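# Clip red and black test leads onto metal strips

## Task

Attach each test-lead clip firmly to the exposed metal of its matching strip, the red lead on the red-sleeved strip and the black lead on the black-sleeved strip, without deforming either strip, and keep both leads still plugged in at their other end.

## Robot and tools

Robot. Two arms, left_arm and right_arm, each with six joints listed from base to gripper: waist, shoulder, elbow, forearm roll, wrist pitch, wrist roll. Every joint list in calls and results follows that order. left_arm has rigid fingers. right_arm has fingers that can fold: only a grip in the outer quarter of the pads (near the tips) squeezes as asked; deeper in, the fingers wrap and may hold a thin part loosely or drop it, and a fingertip pushed against a surface folds easily, so a move can go through with little sign of contact and the next grip may miss.

Frames. All hand positions, velocities and targets are in the scene frame: origin at table-top height halfway between the nominal bases, +z up, +x away from the robot over the table, left_arm toward +y. Actual bases: left_arm at (+0.041, +0.535, 0) m, right_arm at (-0.028, -0.508, 0) m, both turned almost not at all about z. In the gripper's own frame the fingers point along +z and close along y. end_effector_position is the spot between the pads when shut; fingertips lie about 33 mm past it at gaps up to 40 mm, about 9 mm when wide open. Reported poses may be off by a few centimetres.

The row. Every movement argument is one flat list of 18 numbers, each in [-1, 1], covering both arms even if one is idle: left_arm's six joint values, then its gripper position, force_limit, speed; then the same nine for right_arm. Joint values are offsets, not poses: they are measured from the Joint targets shown when the action (or move) begins, not from the previous row, so sending the same offset twice moves twice. Scale: 1.0 equals 1.553 rad for waist and shoulder, 2.33 rad for elbow, 2.913 rad for the three wrist joints. Joint ranges in rad: elbow -2.792 to 2.792, all others -6.283 to 6.283; asking beyond by more than 0.010 rad gets the action refused for both arms. To leave an arm in place send zeros for its joints and repeat its last three gripper numbers (a 0 there is a real command).

Gripper numbers are absolute. position: +1 fully open (140 mm), pads touch near -0.8, -1 closes until blocked. force_limit: about 14 N at -1, 40 N at 0, 58 N at +1 for parts up to 40 mm. speed: pad gap change of roughly 30 mm/s at -1, 140 at 0, 250 at +1; faster closing grips much harder. Both start at +1. To grip harder while holding, raise force_limit and switch position between -1 and -0.98; to soften, reopen and close slowly.

Tools.
execute_actions(actions, cameras): actions is a list of actions; each action is a table of up to 15 rows, one row per 1/30 s step; a short table repeats its last row to fill 15 steps. An empty list returns state plus images.
move(target, speed, blend, stop_force, zero, blocking, cameras): target is one 18-number row or a list of up to 15 rows, all offsets from the same starting Joint targets. speed is rad/s for the joint with most travel, 0.01 to 3.92, default 0.5, one value or one per target. blend in rad rounds corners between list targets; 0 means stop at each. stop_force, 10 to 80 N, ends an arm's path when it feels that much extra push; use it with a slow speed for touching, omit it when backing off a contact. zero (default true) re-zeroes the force reading first. blocking=false returns early while the move runs (not allowed with stop_force). Its result adds a move: line such as done, off_target, moving, held or fault.
wait(seconds 0 to 10, cameras): lets time pass holding commands.
stop(cameras): brakes a running move.
zoom_image(camera, region [x0,y0,x1,y1] in pixels, at most 504 by 504): enlarges part of the latest image of cam_high, cam_left_wrist or cam_right_wrist.
clear_fault(arm): clears a reported torque or force fault on left_arm or right_arm.
finished_scene(scene): ends the current scene, numbered 1 or 2; irreversible.

Results. Joint positions (rad), Joint velocities (rad/s, may say within noise), Joint targets (the base for your next offsets), Joint torques and External joint torques (positive means toward larger angle), Flange force along gripper x y z, end effector position in metres and quat_wxyz, Tool commands, gripper position_measured in counts (3 open, about 139 at 60 mm, 200 at 20 mm, 230 pads touching), and object_status: 0 moving, 1 blocked while opening, 2 blocked while closing (a likely grip), 3 reached target or pads met. Wrist depth gives 7 by 7 mm distances per wrist camera. joint sent to its limit and joint command not followed (the anti-collision check between arms altered a step) may appear. Cameras are 896x504 each; calibration lines are given for projecting points.

Cautions. An arm halts on contact torque at its limit (waist and shoulder 306, elbow 144, wrist joints 40.5 N m) or a 144 N outside force; then call clear_fault, releasing any grip that pins it first. Arms are stiff: aiming even slightly past a firm surface can fault. Avoid knocking the arms or fingers into each other, hard hits on fixed objects, dropping parts or letting anything leave the table, over-twisting a held part, and bending the strips or pulling the leads out. Long holds or stretched poses heat motors; an over-temperature stop brakes the arm for 30 to 60 s.

Each tool is called after "Emit:" by a JSON object that holds its "method" and its "body", one argument or row to a line.

## Session

Emit:
{"method": "execute_actions", "body": {
  "actions": []
}}

Scene clock: 0.00 s.
left_arm: end_effector_position=(+0.1209, +1.0633, +0.1627) position_measured=3 object_status=3 end_effector_quat_wxyz=(-0.010, +0.105, +0.994, -0.025) | right_arm: end_effector_position=(+0.6421, -1.0097, +0.2871) position_measured=3 object_status=3 end_effector_quat_wxyz=(-0.129, +0.820, -0.225, +0.511)
Joint positions: left_arm=[1.335 0.103 1.981 0.016 1.11 -0.021] | right_arm=[-1.014 0.259 1.915 1.467 0.832 0.101]
Joint velocities: within noise
Joint torques (N m): no reading
External joint torques (N m): no reading
Flange force (N): no reading
Wrist depth (mm): cam_left_wrist=[277 274 273 269 267 266 263 / 288 284 282 281 279 276 270 / 300 298 296 292 290 289 286 / 313 305 307 305 301 298 294 / - 110 322 317 317 133 307 / - 339 337 334 329 132 91 / - 358 354 353 346 342 -] | cam_right_wrist=[3274 2911 2943 3011 870 2278 1858 / 3493 2911 3046 4158 757 - - / - 3969 4440 639 612 - - / 4596 - 809 615 535 442 - / 4596 122 - - 455 138 114 / - 105 - 530 - 377 102 / - - - - 395 - -]
Joint targets: left_arm=[1.335 0.103 1.981 0.016 1.110 -0.021] | right_arm=[-1.014 0.259 1.915 1.467 0.832 0.101]
Tool commands: left_gripper/position=+1.0 left_gripper/force_limit=+1.0 left_gripper/speed=+1.0 right_gripper/position=+1.0 right_gripper/force_limit=+1.0 right_gripper/speed=+1.0
camera_calibration:
cam_left_wrist: T_world_to_cam=[[0.150458, 0.987921, -0.0370843, -1.05565], [0.960869, -0.137308, 0.240576, 0.0111164], [0.232578, -0.0718298, -0.969922, 0.351432], [0, 0, 0, 1]] pos_world=[0.0664143, 1.06967, 0.299039]
cam_right_wrist: T_world_to_cam=[[-0.239865, -0.856697, -0.456656, -0.570886], [-0.605923, 0.499632, -0.619052, 1.08751], [0.7585, 0.128209, -0.638937, -0.0318878], [0, 0, 0, 1]] pos_world=[0.5462, -1.02834, 0.392154]

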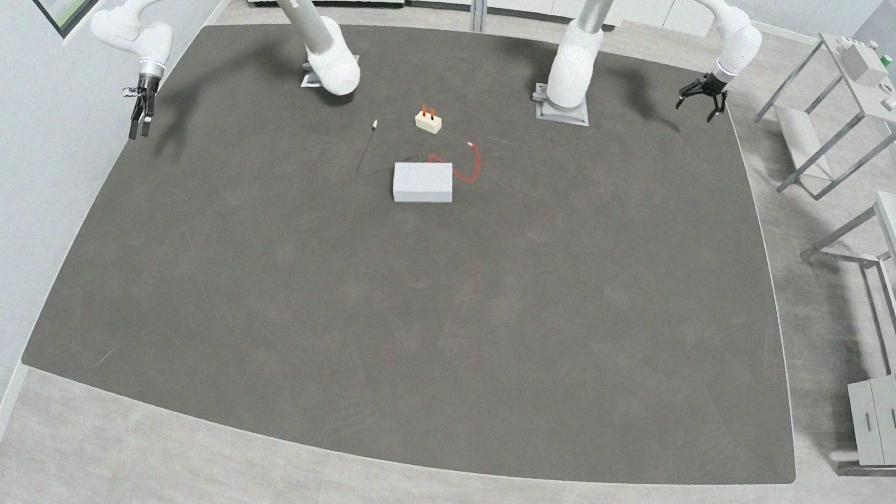

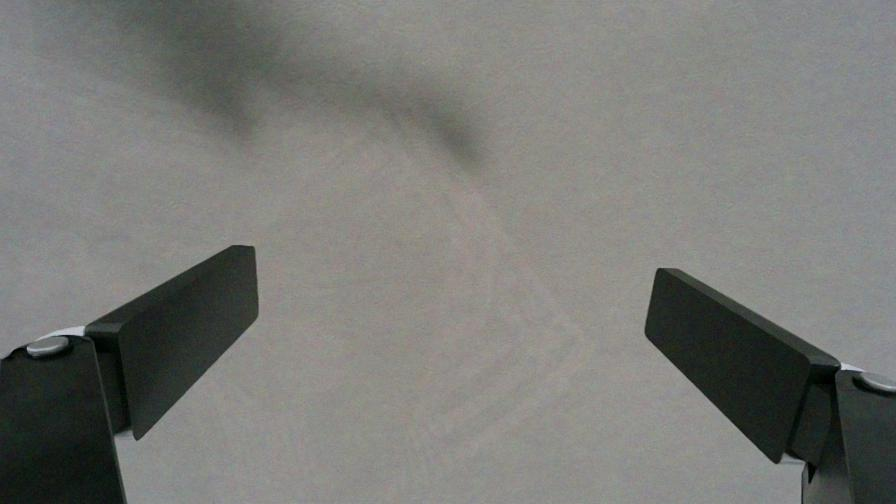

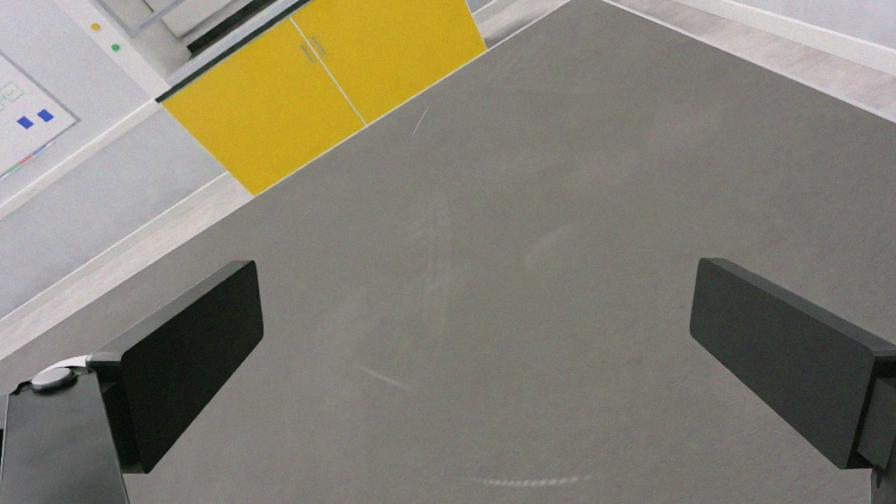

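Emit:
{"method": "zoom_image", "body": {
  "camera": "cam_high",
  "region": [340, 80, 520, 220]
}}

Scaled by 2.800 from the camera's 896x504 image, which has a finer 1280x720 frame.

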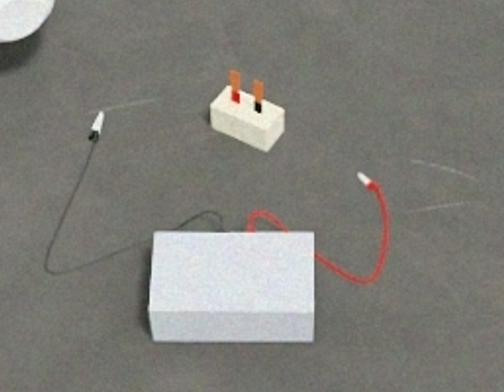

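Emit:
{"method": "move", "body": {
  "target": [-0.8178, -0.0021, -0.2289, -0.0055, 0.1662, 0.0679, -0.4, -1, -1, 0, 0, 0, 0, 0, 0, 1, 1, 1],
  "speed": 0.8,
  "cameras": []
}}

Scene clock: 100.83 s.
left_arm: end_effector_position=(+0.6571, +0.6169, +0.4500) position_measured=179 object_status=0 end_effector_quat_wxyz=(+0.000, +0.741, +0.671, +0.000) | right_arm: end_effector_position=(+0.6421, -1.0097, +0.2871) position_measured=3 object_status=3 end_effector_quat_wxyz=(-0.129, +0.820, -0.225, +0.511)
Joint positions: left_arm=[0.064 0.099 1.448 0 1.594 0.176] | right_arm=[-1.014 0.259 1.915 1.467 0.832 0.101]
Joint torques (N m): left_arm=[2.62 -60.28 -39.54 4.34 0.16 0.41] | right_arm=[-1.78 -62.84 -36.96 2.25 1.3 -0.55]
External joint torques (N m): left_arm=[-2.57 7.74 -2.69 0.05 -0.18 -0.41] | right_arm=[1.87 -2.68 -1.9 -0.23 -0.32 0.53]
Flange force (N): left_arm=[-0.7 17.8 -4.9] | right_arm=[4.9 -4.7 0.0]
Wrist depth (mm): cam_left_wrist=[513 522 507 - 526 532 533 / 539 544 548 552 544 552 542 / 557 566 572 573 579 579 579 / 586 589 592 583 602 602 607 / 617 621 94 623 110 613 - / - - - 649 75 85 671 / - - - - - - 694] | cam_right_wrist=[2543 3156 2847 3046 - 2183 2201 / 3358 2879 3316 867 697 598 1819 / 3852 3852 - - 572 473 453 / 4678 1061 - - - - 400 / - 122 677 - - 137 114 / - 105 - - - 375 102 / - - - - 404 - -]
Joint targets: left_arm=[0.064 0.099 1.448 0.000 1.594 0.176] | right_arm=[-1.014 0.259 1.915 1.467 0.832 0.101]
move: done
No camera images: "cameras" was empty.

Emit:
{"method": "move", "body": {
  "target": [-0.8197, 0, 0, 0, 0, 0.0681, -0.4, -1, -1, 0, 0, 0, 0, 0, 0, 1, 1, 1],
  "speed": 0.8,
  "cameras": ["cam_left_wrist", "cam_high"]
}}

Emit:
{"method": "zoom_image", "body": {
  "camera": "cam_high",
  "region": [340, 80, 520, 220]
}}

Scene clock: 112.53 s.
left_arm: end_effector_position=(+0.3003, -0.0301, +0.4500) position_measured=179 object_status=3 end_effector_quat_wxyz=(+0.000, +1.000, +0.000, +0.000) | right_arm: end_effector_position=(+0.6421, -1.0097, +0.2871) position_measured=3 object_status=3 end_effector_quat_wxyz=(-0.129, +0.820, -0.225, +0.511)
Joint positions: left_arm=[-1.209 0.099 1.448 0 1.594 0.375] | right_arm=[-1.014 0.259 1.915 1.467 0.832 0.101]
Joint torques (N m): left_arm=[2.02 -60.3 -39.49 4.32 0.07 0.34] | right_arm=[-1.72 -62.71 -36.85 2.3 1.33 -0.57]
External joint torques (N m): left_arm=[-1.93 7.92 -2.56 0.05 -0.09 -0.34] | right_arm=[1.7 -2.98 -2.16 -0.26 -0.35 0.55]
Flange force (N): left_arm=[3.9 17.2 -4.8] | right_arm=[5.4 -4.8 -0.4]
Wrist depth (mm): cam_left_wrist=[532 526 520 525 528 529 531 / 542 540 548 543 552 556 558 / 564 564 569 553 570 580 583 / 584 592 592 587 596 593 593 / 580 604 94 623 122 415 381 / - - - 661 75 91 352 / - - - - - - 335] | cam_right_wrist=[2757 3156 2977 3046 829 2201 1898 / 3540 3082 3119 4763 - 573 - / 3969 3447 - 691 602 520 - / 4516 1082 689 619 - 458 396 / - 121 672 585 - 138 114 / - 105 562 - 413 - 102 / - 590 - - - 336 -]
Joint targets: left_arm=[-1.209 0.099 1.448 0.000 1.594 0.375] | right_arm=[-1.014 0.259 1.915 1.467 0.832 0.101]
move: done
camera_calibration:
cam_left_wrist: T_world_to_cam=[[0.0580524, -0.998213, 0.01414, -0.0468464], [-0.964648, -0.0524418, 0.258273, 0.192283], [-0.25707, -0.0286335, -0.965969, 0.656414], [0, 0, 0, 1]] pos_world=[0.356949, -0.0178837, 0.585077]
Images, in order (width x height): cam_high 896x504, cam_left_wrist 896x504.

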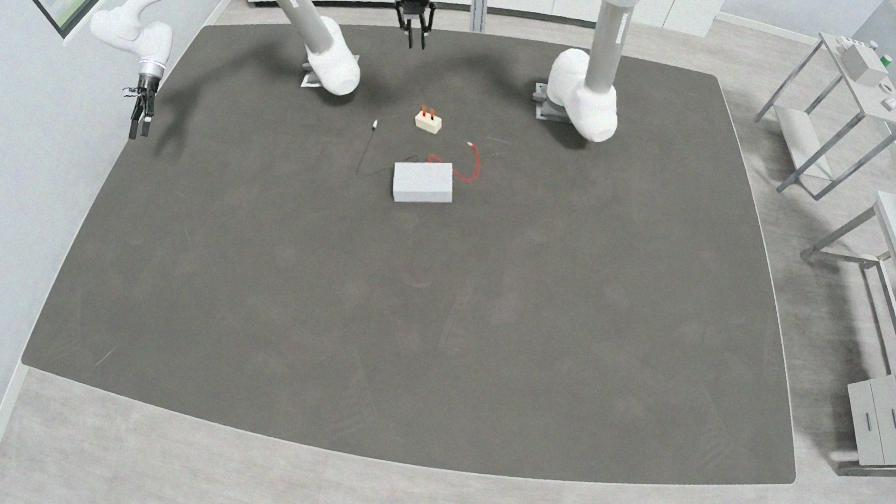

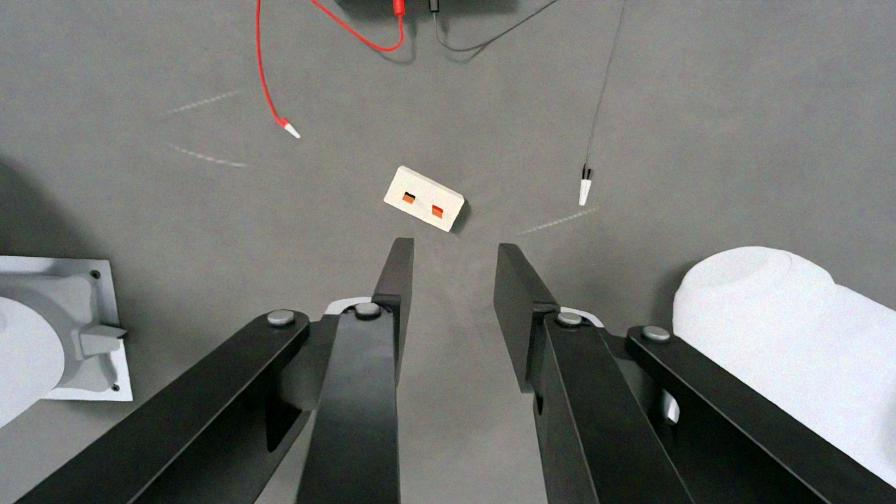

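Scaled by 2.800 from the camera's 896x504 image, which has a finer 1280x720 frame.

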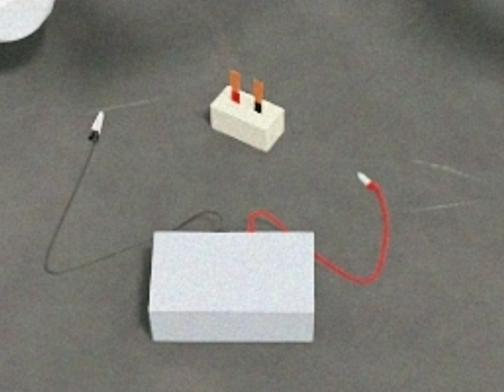

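Emit:
{"method": "zoom_image", "body": {
  "camera": "cam_left_wrist",
  "region": [360, 140, 500, 250]
}}

Emit:
{"method": "zoom_image", "body": {
  "camera": "cam_left_wrist",
  "region": [240, 0, 340, 150]
}}

Emit:
{"method": "zoom_image", "body": {
  "camera": "cam_left_wrist",
  "region": [540, 100, 660, 230]
}}

Emit:
{"method": "zoom_image", "body": {
  "camera": "cam_left_wrist",
  "region": [300, 0, 640, 160]
}}

Scaled by 3.600 from the camera's 896x504 image, which has a finer 1280x720 frame.

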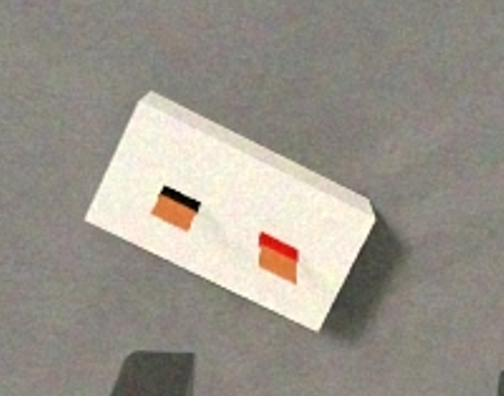

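Scaled by 3.360 from the camera's 896x504 image, which has a finer 1280x720 frame.

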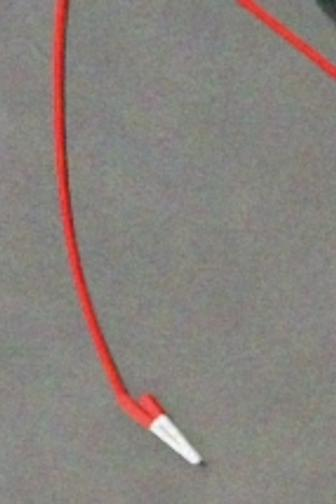

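Scaled by 3.877 from the camera's 896x504 image, which has a finer 1280x720 frame.

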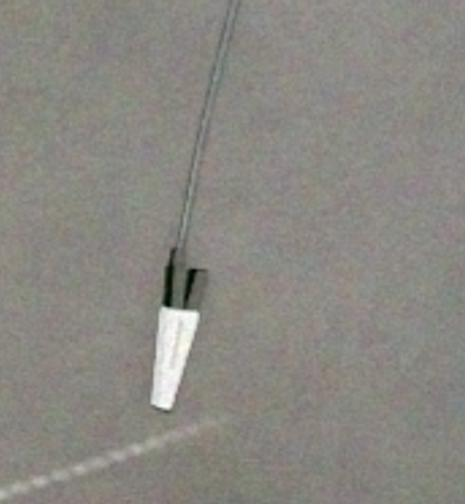

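Scaled by 1.482 from the camera's 896x504 image, which has a finer 1280x720 frame.

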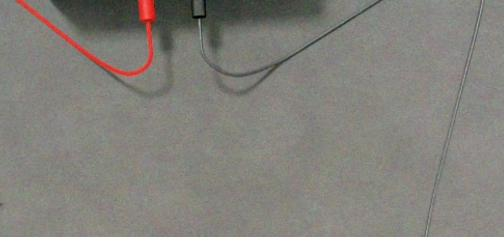

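Emit:
{"method": "move", "body": {
  "target": [0.187951, -0.07668, 0.286308, 0, -0.18803, 0.855417, -0.4, -1, -1, 0, 0, 0, 0, 0, 0, 1, 1, 1],
  "speed": 0.7,
  "cameras": ["cam_left_wrist"]
}}

Emit:
{"method": "zoom_image", "body": {
  "camera": "cam_left_wrist",
  "region": [380, 120, 520, 300]
}}

Scene clock: 264.40 s.
left_arm: end_effector_position=(+0.3598, +0.1854, +0.1598) position_measured=179 object_status=3 end_effector_quat_wxyz=(+0.000, -0.454, +0.891, +0.000) | right_arm: end_effector_position=(+0.6421, -1.0097, +0.2871) position_measured=3 object_status=3 end_effector_quat_wxyz=(-0.129, +0.820, -0.225, +0.511)
Joint positions: left_arm=[-0.917 -0.02 2.115 0 1.046 2.866] | right_arm=[-1.014 0.259 1.915 1.467 0.832 0.101]
Joint torques (N m): left_arm=[2.2 -41.32 -33.89 3.67 0.13 0.56] | right_arm=[-1.7 -62.9 -36.96 2.31 1.33 -0.58]
External joint torques (N m): left_arm=[-2.16 6.73 -2.66 0.04 -0.15 -0.56] | right_arm=[1.68 -3.09 -2.14 -0.27 -0.35 0.56]
Flange force (N): left_arm=[8.6 -13.4 3.6] | right_arm=[5.4 -4.9 -0.6]
Wrist depth (mm): cam_left_wrist=[259 262 264 266 267 269 270 / 251 273 274 277 280 279 283 / 224 282 287 287 291 295 296 / 224 282 299 299 304 306 309 / 241 307 94 314 121 322 320 / - - - 334 75 - 342 / - - - 352 - - 353] | cam_right_wrist=[2568 3011 2847 3046 913 2426 1807 / - 2943 3082 - - - - / - 4093 - - - 490 427 / 3852 4030 791 - - 464 - / - 122 639 574 465 137 108 / - 105 550 475 405 - 102 / - 576 509 - 398 - 97]
Joint targets: left_arm=[-0.917 -0.020 2.115 0.000 1.046 2.866] | right_arm=[-1.014 0.259 1.915 1.467 0.832 0.101]
move: done
camera_calibration:
cam_left_wrist: T_world_to_cam=[[-0.841279, 0.540413, 0.0142819, 0.207172], [0.525172, 0.810717, 0.258713, -0.360248], [0.128233, 0.22515, -0.965849, 0.211869], [0, 0, 0, 1]] pos_world=[0.336313, 0.132398, 0.294875]
Images, in order (width x height): cam_left_wrist 896x504.

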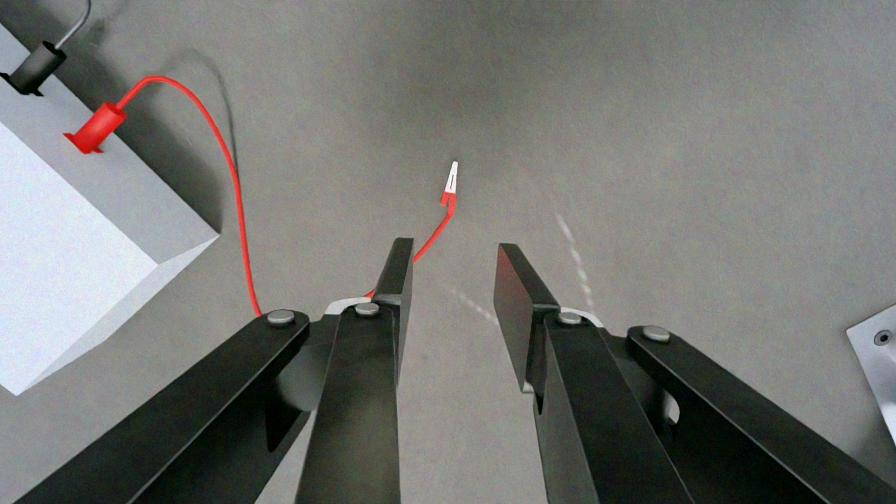

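Scaled by 2.800 from the camera's 896x504 image, which has a finer 1280x720 frame.

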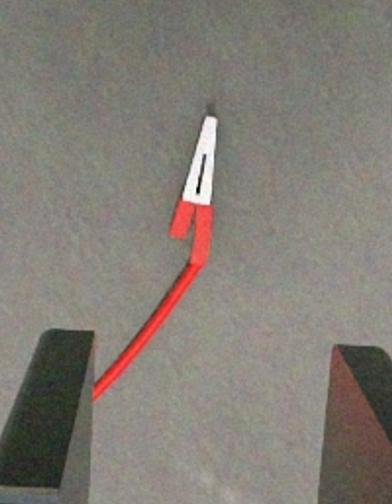

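Emit:
{"method": "move", "body": {
  "target": [-0.003675, 0.059368, 0.034049, 0, -0.058885, 0.032388, -0.4, -1, -1, 0, 0, 0, 0, 0, 0, 1, 1, 1],
  "speed": 0.15,
  "cameras": ["cam_left_wrist"]
}}

Emit:
{"method": "zoom_image", "body": {
  "camera": "cam_left_wrist",
  "region": [370, 140, 530, 340]
}}

Scene clock: 335.70 s.
left_arm: end_effector_position=(+0.3591, +0.1818, +0.0799) position_measured=179 object_status=3 end_effector_quat_wxyz=(+0.000, -0.408, +0.913, +0.000) | right_arm: end_effector_position=(+0.6421, -1.0097, +0.2871) position_measured=3 object_status=3 end_effector_quat_wxyz=(-0.129, +0.820, -0.225, +0.511)
Joint positions: left_arm=[-0.923 0.072 2.194 0 0.875 2.961] | right_arm=[-1.014 0.259 1.915 1.467 0.832 0.101]
Joint torques (N m): left_arm=[2.5 -47.36 -30.7 3.24 0.36 0.61] | right_arm=[-1.91 -62.84 -36.88 2.3 1.32 -0.56]
External joint torques (N m): left_arm=[-2.44 7.22 -1.71 0.05 -0.37 -0.61] | right_arm=[1.98 -2.97 -1.91 -0.28 -0.33 0.54]
Flange force (N): left_arm=[7.8 -12.6 8.4] | right_arm=[4.9 -5.2 -0.3]
Wrist depth (mm): cam_left_wrist=[189 191 192 193 194 196 197 / 197 199 200 201 203 204 206 / 206 207 208 211 212 213 215 / 212 216 218 217 218 224 225 / 186 224 94 229 110 235 237 / 199 - - 242 75 95 249 / - - - 256 - - 257] | cam_right_wrist=[2879 2977 2943 2701 851 2183 1885 / 3358 2977 3195 848 706 - - / - 4158 939 826 609 491 - / 4440 4093 784 - 512 451 - / - 121 653 - - 138 108 / - 105 560 - - 382 102 / - 546 - 437 - - 97]
Joint targets: left_arm=[-0.923 0.073 2.195 0.000 0.875 2.961] | right_arm=[-1.014 0.259 1.915 1.467 0.832 0.101]
move: done
camera_calibration:
cam_left_wrist: T_world_to_cam=[[-0.78307, 0.621768, 0.0143704, 0.173952], [0.603566, 0.754167, 0.258728, -0.354227], [0.150031, 0.211275, -0.965843, 0.130276], [0, 0, 0, 1]] pos_world=[0.33047, 0.131464, 0.214975]
Images, in order (width x height): cam_left_wrist 896x504.

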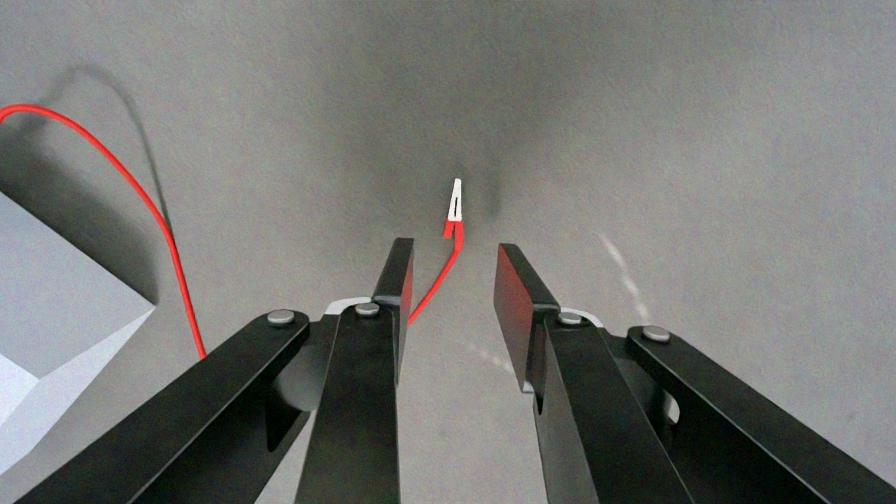

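Scaled by 2.520 from the camera's 896x504 image, which has a finer 1280x720 frame.

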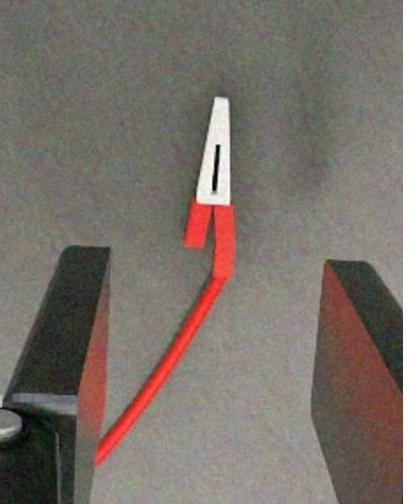

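Emit:
{"method": "move", "body": {
  "target": [0, 0.0371, 0.0155, 0, -0.0322, 0, -0.4, -1, -1, 0, 0, 0, 0, 0, 0, 1, 1, 1],
  "speed": 0.05,
  "stop_force": 15,
  "cameras": ["cam_left_wrist"]
}}

Emit:
{"method": "zoom_image", "body": {
  "camera": "cam_left_wrist",
  "region": [370, 160, 530, 360]
}}

Scene clock: 362.70 s.
left_arm: end_effector_position=(+0.3592, +0.1818, +0.0376) position_measured=179 object_status=3 end_effector_quat_wxyz=(+0.000, -0.408, +0.913, +0.000) | right_arm: end_effector_position=(+0.6421, -1.0097, +0.2871) position_measured=3 object_status=3 end_effector_quat_wxyz=(-0.129, +0.820, -0.225, +0.511)
Joint positions: left_arm=[-0.923 0.13 2.231 0 0.781 2.961] | right_arm=[-1.014 0.259 1.915 1.467 0.832 0.101]
Joint torques (N m): left_arm=[2.1 -50.27 -27.23 2.97 0.21 0.4] | right_arm=[-1.91 -62.44 -36.9 2.28 1.32 -0.53]
External joint torques (N m): left_arm=[-2.07 6.93 -2.48 0.04 -0.23 -0.4] | right_arm=[2.18 -3.86 -2.32 -0.24 -0.32 0.51]
Flange force (N): left_arm=[6.7 -13.2 8.6] | right_arm=[5.5 -6.2 -0.8]
Wrist depth (mm): cam_left_wrist=[152 153 154 155 156 157 158 / 158 159 160 162 163 164 165 / 165 166 167 169 170 172 173 / 173 174 174 174 176 180 181 / 179 181 94 183 121 188 190 / 186 - - 195 75 91 200 / - - - 206 - - 206] | cam_right_wrist=[2817 3011 2911 3082 873 2426 1885 / 3447 3046 3234 963 680 636 493 / - 4294 919 - 625 496 440 / 5457 4093 814 - 538 443 397 / - 122 - - 461 138 114 / - 112 556 - 419 - 102 / - 577 484 - 389 330 -]
Joint targets: left_arm=[-0.923 0.130 2.231 0.000 0.781 2.961] | right_arm=[-1.014 0.259 1.915 1.467 0.832 0.101]
move: done
camera_calibration:
cam_left_wrist: T_world_to_cam=[[-0.782963, 0.621904, 0.014273, 0.174585], [0.60368, 0.754082, 0.25871, -0.34323], [0.15013, 0.211177, -0.96585, 0.0894238], [0, 0, 0, 1]] pos_world=[0.33047, 0.131364, 0.172675]
Images, in order (width x height): cam_left_wrist 896x504.

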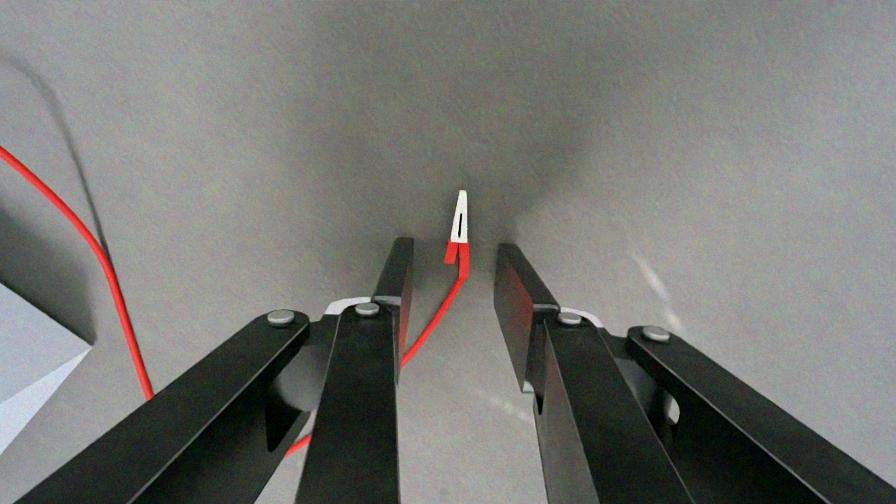

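Scaled by 2.520 from the camera's 896x504 image, which has a finer 1280x720 frame.

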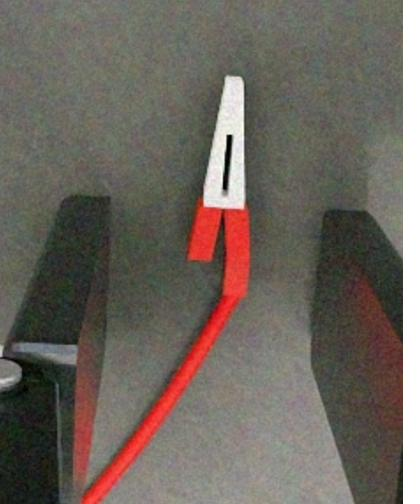

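Emit:
{"method": "move", "body": {
  "target": [0.002008, -0.00017, 0.00012, 0, 0, 0.00107, -0.4, -1, -1, 0, 0, 0, 0, 0, 0, 1, 1, 1],
  "speed": 0.05
}}

Emit:
{"method": "move", "body": {
  "target": [0, 0, 0, 0, 0, 0, -1, -1, -1, 0, 0, 0, 0, 0, 0, 1, 1, 1],
  "speed": 0.05,
  "cameras": ["cam_left_wrist"]
}}

Emit:
{"method": "zoom_image", "body": {
  "camera": "cam_left_wrist",
  "region": [370, 160, 530, 360]
}}

Scene clock: 391.53 s.
left_arm: end_effector_position=(+0.3602, +0.1829, +0.0376) position_measured=179 object_status=3 end_effector_quat_wxyz=(+0.000, -0.408, +0.913, +0.000) | right_arm: end_effector_position=(+0.6421, -1.0097, +0.2871) position_measured=3 object_status=3 end_effector_quat_wxyz=(-0.129, +0.820, -0.225, +0.511)
Joint positions: left_arm=[-0.92 0.13 2.231 0 0.781 2.964] | right_arm=[-1.014 0.259 1.915 1.467 0.832 0.101]
Joint torques (N m): left_arm=[2.15 -50.09 -27.06 2.93 0.12 0.34] | right_arm=[-1.91 -62.85 -36.92 2.32 1.33 -0.57]
External joint torques (N m): left_arm=[-2.13 6.96 -2.49 0.08 -0.13 -0.34] | right_arm=[1.86 -2.85 -1.99 -0.28 -0.34 0.55]
Flange force (N): left_arm=[6.6 -13.3 8.4] | right_arm=[5.1 -4.9 -0.2]
Wrist depth (mm): cam_left_wrist=[152 153 154 155 156 157 159 / 158 159 161 161 163 164 165 / 165 166 167 169 170 171 172 / 173 174 174 175 176 180 181 / 179 180 94 182 116 188 190 / 187 - - 195 75 91 199 / - - - 205 - - 206] | cam_right_wrist=[3638 3011 2943 3082 799 2183 1832 / 3358 3011 3274 - - 589 1723 / 3402 4678 - - 573 - - / 4440 1023 708 589 548 449 392 / - 121 - 518 478 137 114 / - 105 - - 416 - 102 / - 556 - 427 - - 97]
Joint targets: left_arm=[-0.920 0.130 2.231 0.000 0.781 2.964] | right_arm=[-1.014 0.259 1.915 1.467 0.832 0.101]
move: done

Scene clock: 392.70 s.
left_arm: end_effector_position=(+0.3602, +0.1829, +0.0376) position_measured=221 object_status=0 end_effector_quat_wxyz=(+0.000, -0.408, +0.913, +0.000) | right_arm: end_effector_position=(+0.6421, -1.0097, +0.2871) position_measured=3 object_status=3 end_effector_quat_wxyz=(-0.129, +0.820, -0.225, +0.511)
Joint positions: left_arm=[-0.92 0.13 2.231 0 0.781 2.964] | right_arm=[-1.014 0.259 1.915 1.467 0.832 0.101]
Joint torques (N m): left_arm=[2.47 -49.7 -26.89 3.04 0.1 0.36] | right_arm=[-1.83 -62.72 -36.91 2.29 1.33 -0.58]
External joint torques (N m): left_arm=[-2.45 6.52 -2.77 -0.02 -0.11 -0.36] | right_arm=[1.73 -3.22 -2.12 -0.24 -0.34 0.55]
Flange force (N): left_arm=[7.3 -13.0 7.5] | right_arm=[5.3 -5.1 -0.7]
Wrist depth (mm): cam_left_wrist=[152 153 154 155 156 157 158 / 158 159 160 161 163 164 165 / 165 167 169 168 170 171 172 / 173 174 175 173 178 180 181 / 179 182 180 98 183 188 190 / 190 187 82 - 83 196 200 / - - - - - 67 208] | cam_right_wrist=[3011 2729 3011 3195 824 2403 1940 / 3447 3046 3234 789 - 500 1712 / - 3638 - 697 636 - 426 / - 985 748 - 551 - 400 / - 122 653 531 437 138 107 / - 104 555 - 418 376 102 / - - - - - - -]
Joint targets: left_arm=[-0.920 0.130 2.231 0.000 0.781 2.964] | right_arm=[-1.014 0.259 1.915 1.467 0.832 0.101]
move: done
camera_calibration:
cam_left_wrist: T_world_to_cam=[[-0.782963, 0.621904, 0.014273, 0.174683], [0.60368, 0.754082, 0.25871, -0.344689], [0.15013, 0.211177, -0.96585, 0.089138], [0, 0, 0, 1]] pos_world=[0.33147, 0.132464, 0.172775]
Images, in order (width x height): cam_left_wrist 896x504.

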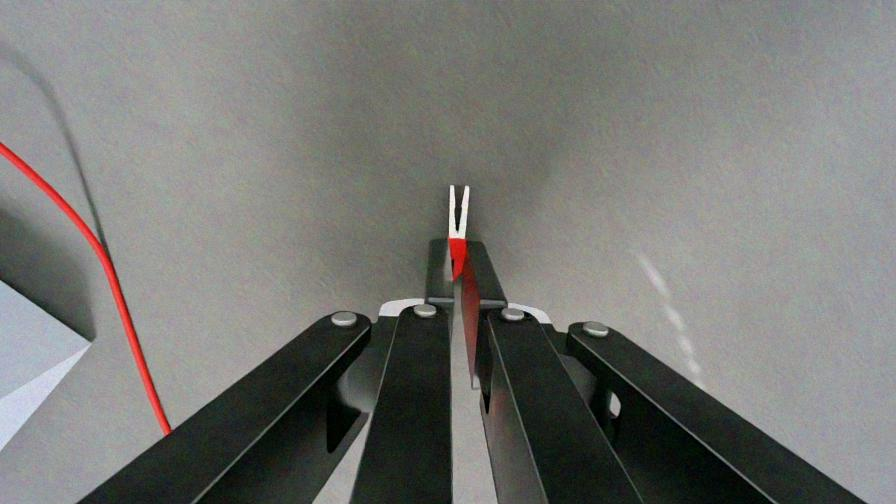

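Scaled by 2.520 from the camera's 896x504 image, which has a finer 1280x720 frame.

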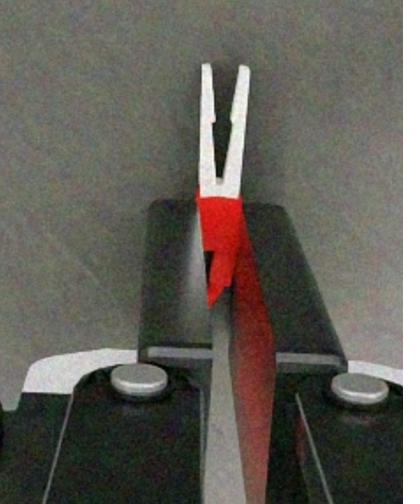

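Emit:
{"method": "move", "body": {
  "target": [0, 0, 0, 0, 0, 0, -0.98, -0.05, -1, 0, 0, 0, 0, 0, 0, 1, 1, 1],
  "speed": 0.05
}}

Emit:
{"method": "wait", "body": {
  "seconds": 1,
  "cameras": ["cam_left_wrist"]
}}

Emit:
{"method": "zoom_image", "body": {
  "camera": "cam_left_wrist",
  "region": [400, 160, 520, 310]
}}

Scene clock: 399.10 s.
left_arm: end_effector_position=(+0.3602, +0.1829, +0.0376) position_measured=221 object_status=2 end_effector_quat_wxyz=(+0.000, -0.408, +0.913, +0.000) | right_arm: end_effector_position=(+0.6421, -1.0097, +0.2871) position_measured=3 object_status=3 end_effector_quat_wxyz=(-0.129, +0.820, -0.225, +0.511)
Joint positions: left_arm=[-0.92 0.13 2.231 0 0.781 2.964] | right_arm=[-1.014 0.259 1.915 1.467 0.832 0.101]
Joint torques (N m): left_arm=[2.66 -49.34 -26.32 3.07 0.19 0.38] | right_arm=[-1.74 -62.67 -36.91 2.3 1.37 -0.58]
External joint torques (N m): left_arm=[-2.63 6.17 -3.25 -0.07 -0.2 -0.38] | right_arm=[1.85 -2.96 -1.95 -0.28 -0.38 0.55]
Flange force (N): left_arm=[7.8 -13.3 6.8] | right_arm=[5.0 -5.1 -0.3]
Wrist depth (mm): cam_left_wrist=[152 153 154 155 156 157 158 / 158 159 160 161 163 164 165 / 165 167 167 169 170 171 173 / 173 174 175 174 177 180 181 / 179 182 180 99 104 188 189 / 190 187 82 - 83 196 200 / - - - - - 67 208] | cam_right_wrist=[2701 2977 2847 3082 804 2594 1770 / 3540 2911 3156 2911 - 486 499 / 3234 4596 - 712 - 502 441 / 4294 4158 - 648 523 445 379 / - 122 - - 491 137 108 / - 105 - - 415 - 102 / - - - - - - 97]
Joint targets: left_arm=[-0.920 0.130 2.231 0.000 0.781 2.964] | right_arm=[-1.014 0.259 1.915 1.467 0.832 0.101]
move: done

Scene clock: 400.10 s.
left_arm: end_effector_position=(+0.3602, +0.1829, +0.0376) position_measured=221 object_status=2 end_effector_quat_wxyz=(+0.000, -0.408, +0.913, +0.000) | right_arm: end_effector_position=(+0.6421, -1.0097, +0.2871) position_measured=3 object_status=3 end_effector_quat_wxyz=(-0.129, +0.820, -0.225, +0.511)
Joint positions: left_arm=[-0.92 0.13 2.231 0 0.781 2.964] | right_arm=[-1.014 0.259 1.915 1.467 0.832 0.101]
Joint torques (N m): left_arm=[2.33 -49.5 -26.37 3.04 0.16 0.37] | right_arm=[-1.71 -62.68 -36.98 2.33 1.31 -0.54]
External joint torques (N m): left_arm=[-2.29 6.24 -3.31 -0.03 -0.18 -0.37] | right_arm=[1.64 -2.64 -1.73 -0.31 -0.33 0.51]
Flange force (N): left_arm=[7.1 -13.6 6.8] | right_arm=[4.6 -4.5 -0.4]
Wrist depth (mm): cam_left_wrist=[152 153 154 155 156 157 158 / 158 159 161 161 163 164 165 / 164 167 167 169 170 171 172 / 173 174 174 174 178 180 181 / 179 182 180 99 103 188 190 / 190 187 82 - 83 196 201 / - - - - - 67 209] | cam_right_wrist=[3540 3195 2977 3195 842 2360 1807 / 3540 3082 3358 910 - 576 502 / - 3852 936 736 677 484 464 / - 4943 770 - 517 469 - / - 122 - 551 464 137 114 / - 105 - - - 380 102 / - 551 497 441 372 348 97]
Joint targets: left_arm=[-0.920 0.130 2.231 0.000 0.781 2.964] | right_arm=[-1.014 0.259 1.915 1.467 0.832 0.101]
Tool commands: left_gripper/position=-0.98 left_gripper/force_limit=-0.05 left_gripper/speed=-1.0 right_gripper/position=+1.0 right_gripper/force_limit=+1.0 right_gripper/speed=+1.0
wait: 1.00 s; at rest by 0.17 s
camera_calibration:
cam_left_wrist: T_world_to_cam=[[-0.782963, 0.621904, 0.014273, 0.174684], [0.60368, 0.754082, 0.25871, -0.344663], [0.15013, 0.211177, -0.96585, 0.0890414], [0, 0, 0, 1]] pos_world=[0.33147, 0.132464, 0.172675]
Images, in order (width x height): cam_left_wrist 896x504.

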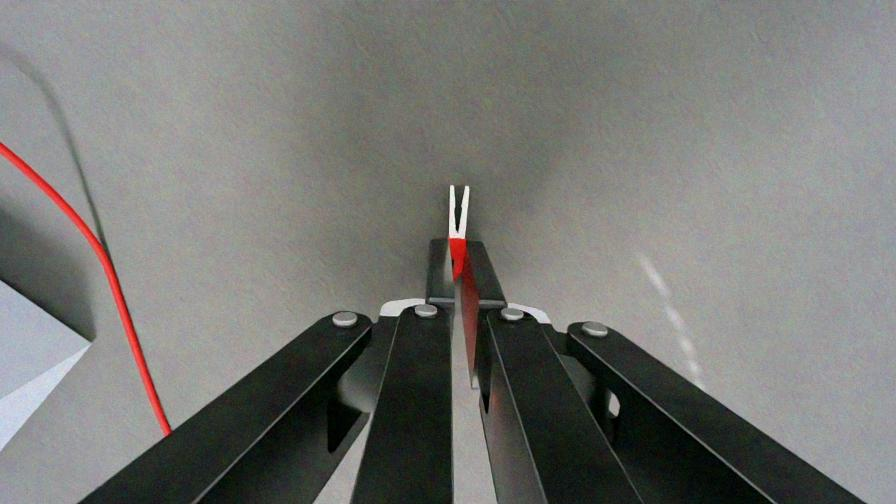

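Scaled by 3.360 from the camera's 896x504 image, which has a finer 1280x720 frame.

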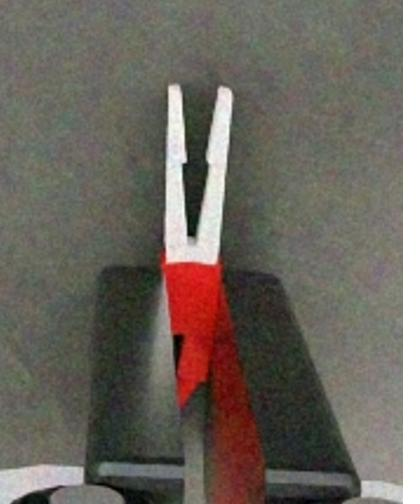

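Emit:
{"method": "move", "body": {
  "target": [0, -0.037119, -0.01562, 0, 0.032239, 0, -0.98, -0.05, -1, 0, 0, 0, 0, 0, 0, 1, 1, 1],
  "speed": 0.05,
  "cameras": ["cam_left_wrist"]
}}

Emit:
{"method": "zoom_image", "body": {
  "camera": "cam_left_wrist",
  "region": [400, 160, 520, 310]
}}

Scene clock: 489.30 s.
left_arm: end_effector_position=(+0.3602, +0.1829, +0.0799) position_measured=221 object_status=2 end_effector_quat_wxyz=(+0.000, -0.408, +0.913, +0.000) | right_arm: end_effector_position=(+0.6421, -1.0097, +0.2871) position_measured=3 object_status=3 end_effector_quat_wxyz=(-0.129, +0.820, -0.225, +0.511)
Joint positions: left_arm=[-0.92 0.072 2.195 0 0.875 2.964] | right_arm=[-1.014 0.259 1.915 1.467 0.832 0.101]
Joint torques (N m): left_arm=[2.03 -47.28 -29.91 3.3 0.12 0.34] | right_arm=[-1.93 -62.71 -36.99 2.31 1.34 -0.55]
External joint torques (N m): left_arm=[-2.02 7.44 -2.46 -0.01 -0.14 -0.34] | right_arm=[2.16 -3.11 -1.81 -0.3 -0.34 0.52]
Flange force (N): left_arm=[6.5 -14.5 7.5] | right_arm=[4.7 -5.6 -0.3]
Wrist depth (mm): cam_left_wrist=[189 191 192 192 195 196 198 / 197 198 200 202 203 204 206 / 206 207 208 210 212 213 215 / 209 216 218 216 222 223 225 / 184 227 225 99 102 234 237 / 233 233 82 - 83 244 249 / - - - - - 67 260] | cam_right_wrist=[2543 3011 3046 3046 - 2113 1858 / 3588 3082 3082 856 718 - 541 / 3969 4030 - 670 598 506 439 / 5038 4440 784 582 545 446 - / - 122 684 557 456 138 108 / - 105 565 457 421 377 102 / - - - 411 385 - -]
Joint targets: left_arm=[-0.920 0.072 2.195 0.000 0.875 2.964] | right_arm=[-1.014 0.259 1.915 1.467 0.832 0.101]
move: done
camera_calibration:
cam_left_wrist: T_world_to_cam=[[-0.782991, 0.621871, 0.0141965, 0.174111], [0.603643, 0.754136, 0.258639, -0.355586], [0.150134, 0.211082, -0.96587, 0.129913], [0, 0, 0, 1]] pos_world=[0.33147, 0.132464, 0.214975]
Images, in order (width x height): cam_left_wrist 896x504.

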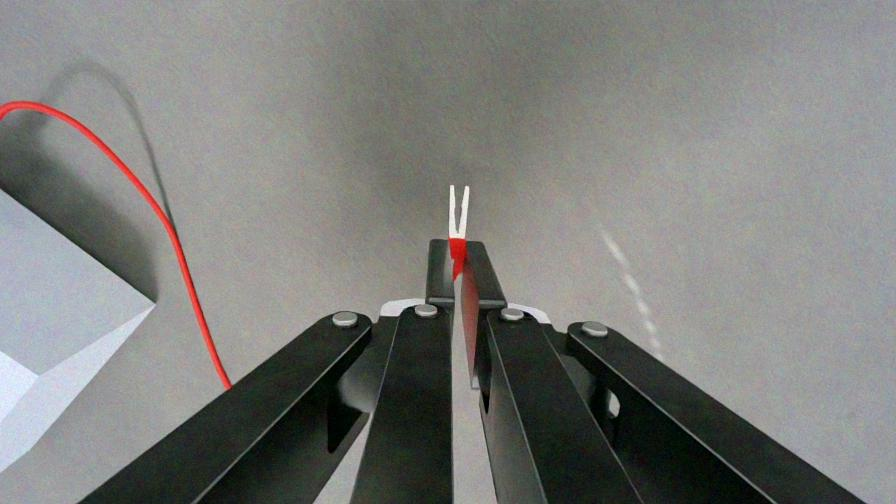

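Scaled by 3.360 from the camera's 896x504 image, which has a finer 1280x720 frame.

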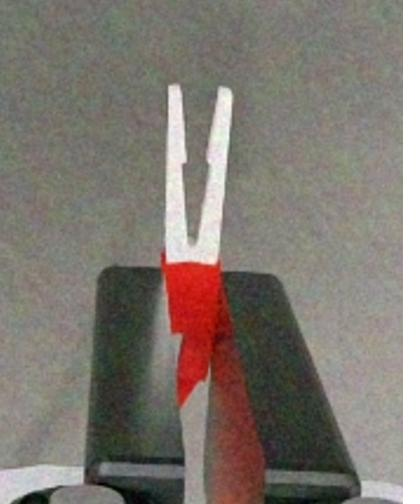

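Emit:
{"method": "move", "body": {
  "target": [
    [0, -0.062943, -0.040573, 0, 0.066016, 0, -0.98, -0.05, -1, 0, 0, 0, 0, 0, 0, 1, 1, 1],
    [-0.049156, 0.033919, -0.109196, 0, 0.069254, 0.08083, -0.98, -0.05, -1, 0, 0, 0, 0, 0, 0, 1, 1, 1],
    [-0.103767, 0.113525, -0.17458, 0, 0.079105, 0.171872, -0.98, -0.05, -1, 0, 0, 0, 0, 0, 0, 1, 1, 1]
  ],
  "speed": [0.12, 0.12, 0.12],
  "blend": [0.04, 0.04, 0],
  "cameras": ["cam_left_wrist", "cam_high"]
}}

Emit:
{"method": "zoom_image", "body": {
  "camera": "cam_high",
  "region": [340, 80, 520, 220]
}}

Scene clock: 608.07 s.
left_arm: end_effector_position=(+0.3855, -0.0200, +0.1700) position_measured=221 object_status=2 end_effector_quat_wxyz=(+0.000, -0.090, +0.996, +0.000) | right_arm: end_effector_position=(+0.6421, -1.0097, +0.2871) position_measured=3 object_status=3 end_effector_quat_wxyz=(-0.129, +0.820, -0.225, +0.511)
Joint positions: left_arm=[-1.081 0.249 1.788 0 1.105 3.464] | right_arm=[-1.014 0.259 1.915 1.467 0.832 0.101]
Joint torques (N m): left_arm=[1.59 -71.33 -34.53 3.81 0.18 0.52] | right_arm=[-1.68 -62.91 -36.97 2.31 1.34 -0.55]
External joint torques (N m): left_arm=[-1.51 8.05 -3.01 0.01 -0.16 -0.52] | right_arm=[1.57 -2.44 -1.81 -0.27 -0.36 0.53]
Flange force (N): left_arm=[-3.5 -17.4 3.1] | right_arm=[4.8 -4.2 -0.1]
Wrist depth (mm): cam_left_wrist=[269 270 273 261 238 278 279 / 280 282 283 286 286 289 292 / 292 294 296 296 300 302 305 / 305 307 310 307 314 317 323 / 323 321 317 99 323 332 335 / 332 69 82 - 83 345 352 / - - - - - 67 367] | cam_right_wrist=[2568 3046 2847 2757 - 1985 1832 / 3119 3046 3011 - - 572 1523 / - 4851 946 - 609 - - / - 3540 - 642 - 464 - / - 121 597 542 466 138 108 / - 105 551 492 - - 102 / - 576 - 434 - - 97]
Joint targets: left_arm=[-1.081 0.249 1.788 0.000 1.105 3.465] | right_arm=[-1.014 0.259 1.915 1.467 0.832 0.101]
move: done
camera_calibration:
cam_left_wrist: T_world_to_cam=[[-0.235685, 0.971726, 0.0142019, 0.114821], [0.939598, 0.224112, 0.258706, -0.381361], [0.248209, 0.0743173, -0.965852, 0.215401], [0, 0, 0, 1]] pos_world=[0.331923, -0.0421154, 0.305075]
Images, in order (width x height): cam_high 896x504, cam_left_wrist 896x504.

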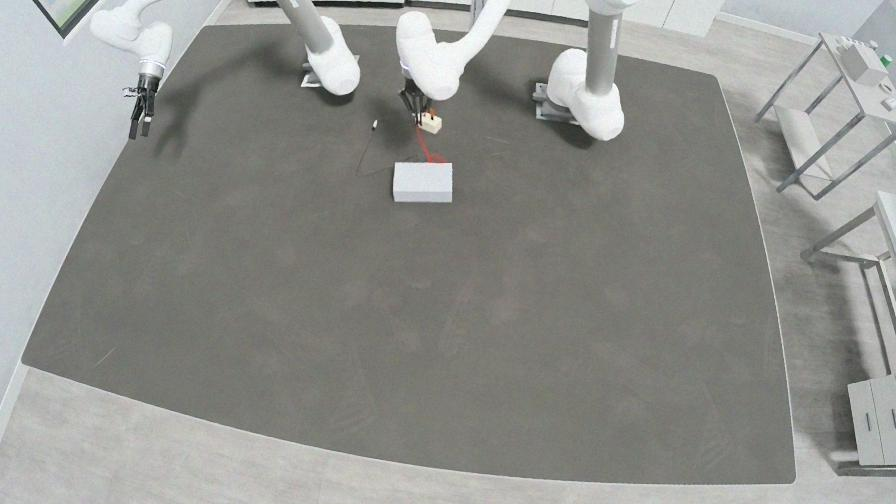

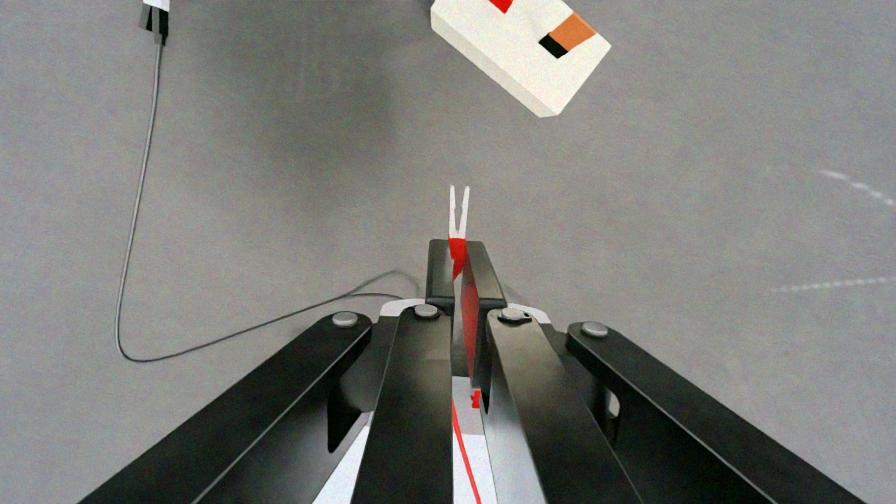

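Scaled by 2.800 from the camera's 896x504 image, which has a finer 1280x720 frame.

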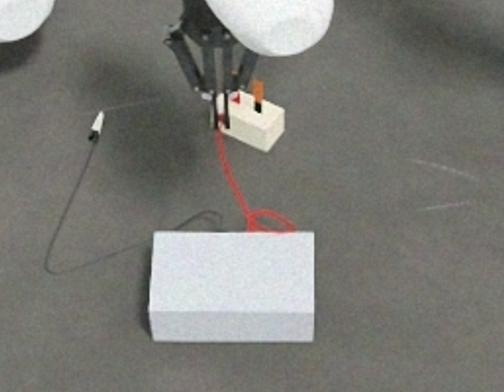

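Emit:
{"method": "move", "body": {
  "target": [
    [-0.054743, 0.054674, -0.049333, 0, 0.010307, 0.159638, -0.98, -0.05, -1, 0, 0, 0, 0, 0, 0, 1, 1, 1],
    [-0.109613, 0.069846, -0.063626, 0, 0.013649, 0.370709, -0.98, -0.05, -1, 0, 0, 0, 0, 0, 0, 1, 1, 1],
    [-0.148868, 0.044827, -0.031661, 0, 0.001421, 0.555775, -0.98, -0.05, -1, 0, 0, 0, 0, 0, 0, 1, 1, 1]
  ],
  "speed": [0.22, 0.22, 0.22],
  "blend": [0.05, 0.05, 0],
  "cameras": ["cam_left_wrist", "cam_high"]
}}

Emit:
{"method": "zoom_image", "body": {
  "camera": "cam_high",
  "region": [340, 80, 520, 220]
}}

Emit:
{"method": "zoom_image", "body": {
  "camera": "cam_left_wrist",
  "region": [380, 0, 580, 250]
}}

Scene clock: 632.07 s.
left_arm: end_effector_position=(+0.2606, -0.1252, +0.1600) position_measured=221 object_status=2 end_effector_quat_wxyz=(+0.000, +0.741, +0.671, +0.000) | right_arm: end_effector_position=(+0.6421, -1.0097, +0.2871) position_measured=3 object_status=3 end_effector_quat_wxyz=(-0.129, +0.820, -0.225, +0.511)
Joint positions: left_arm=[-1.312 0.318 1.714 0 1.109 5.083] | right_arm=[-1.014 0.259 1.915 1.467 0.832 0.101]
Joint torques (N m): left_arm=[2.44 -78.89 -35.4 3.82 0.1 0.63] | right_arm=[-1.83 -62.66 -36.91 2.3 1.34 -0.52]
External joint torques (N m): left_arm=[-2.4 8.5 -2.3 0.07 -0.06 -0.63] | right_arm=[1.98 -3.57 -2.13 -0.26 -0.34 0.5]
Flange force (N): left_arm=[-17.1 2.9 4.0] | right_arm=[5.2 -5.8 -0.8]
Wrist depth (mm): cam_left_wrist=[261 261 264 226 266 269 268 / 272 273 275 276 277 280 278 / 283 284 287 288 288 292 292 / 295 298 299 296 306 306 307 / 309 312 307 99 311 320 322 / 324 69 82 - 83 334 338 / - - - - - 67 353] | cam_right_wrist=[3316 2879 2847 2847 - 2673 1926 / 3358 2911 3234 834 - 556 521 / - 3274 1087 775 - 502 425 / 4225 4678 - 597 - 453 - / - 121 - - - 137 108 / - 105 549 - 414 386 102 / - 581 - 437 381 347 -]
Joint targets: left_arm=[-1.312 0.318 1.714 0.000 1.109 5.083] | right_arm=[-1.014 0.259 1.915 1.467 0.832 0.101]
move: done
camera_calibration:
cam_left_wrist: T_world_to_cam=[[0.999042, -0.0413634, 0.0142999, -0.260808], [-0.0436544, -0.965075, 0.25831, -0.130297], [0.00311593, -0.258687, -0.965956, 0.266772], [0, 0, 0, 1]] pos_world=[0.254039, -0.0675235, 0.295076]
Images, in order (width x height): cam_high 896x504, cam_left_wrist 896x504.

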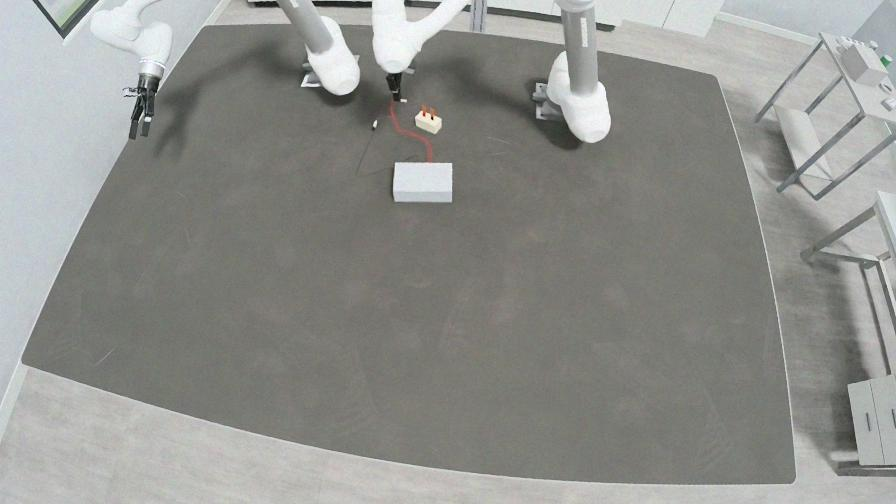

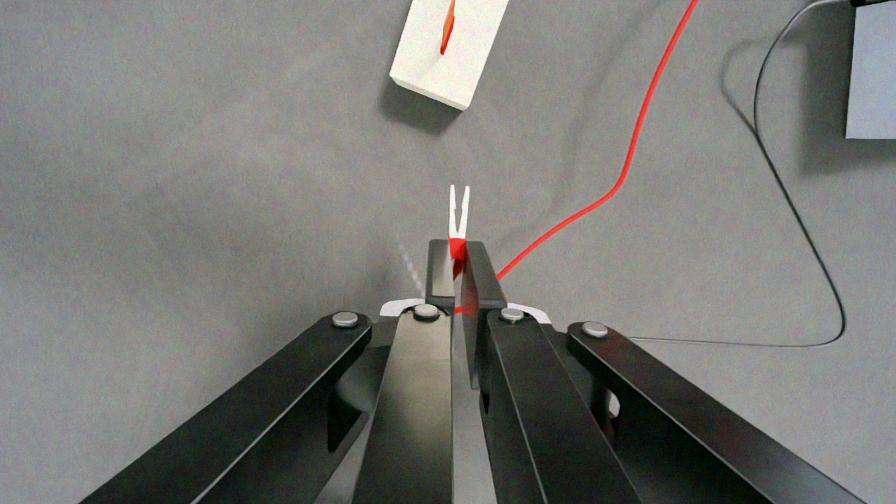

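Scaled by 2.800 from the camera's 896x504 image, which has a finer 1280x720 frame.

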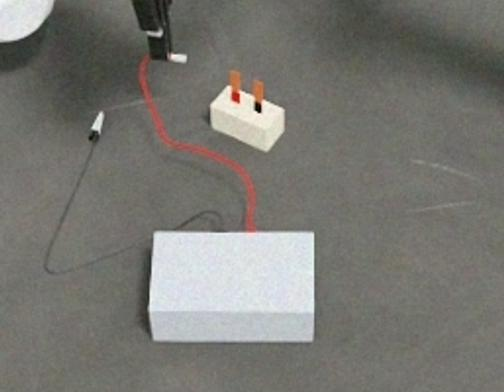

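Scaled by 2.016 from the camera's 896x504 image, which has a finer 1280x720 frame.

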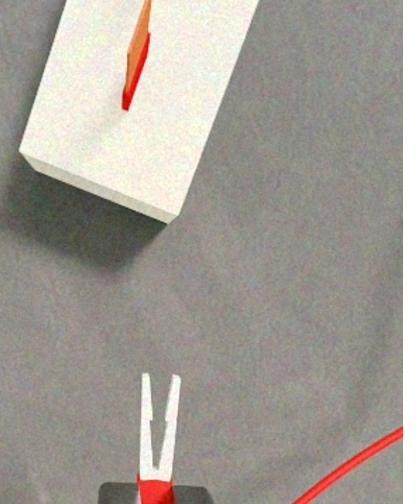

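Emit:
{"method": "zoom_image", "body": {
  "camera": "cam_left_wrist",
  "region": [380, 0, 520, 120]
}}

Scaled by 3.600 from the camera's 896x504 image, which has a finer 1280x720 frame.

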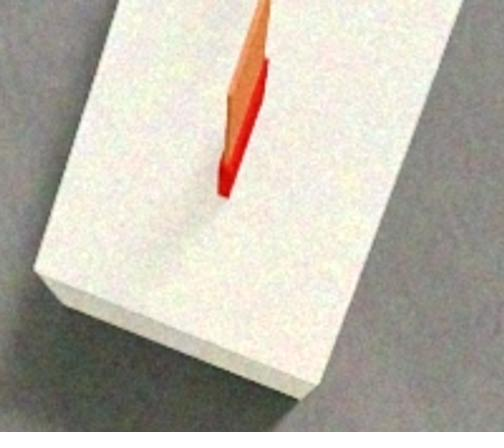

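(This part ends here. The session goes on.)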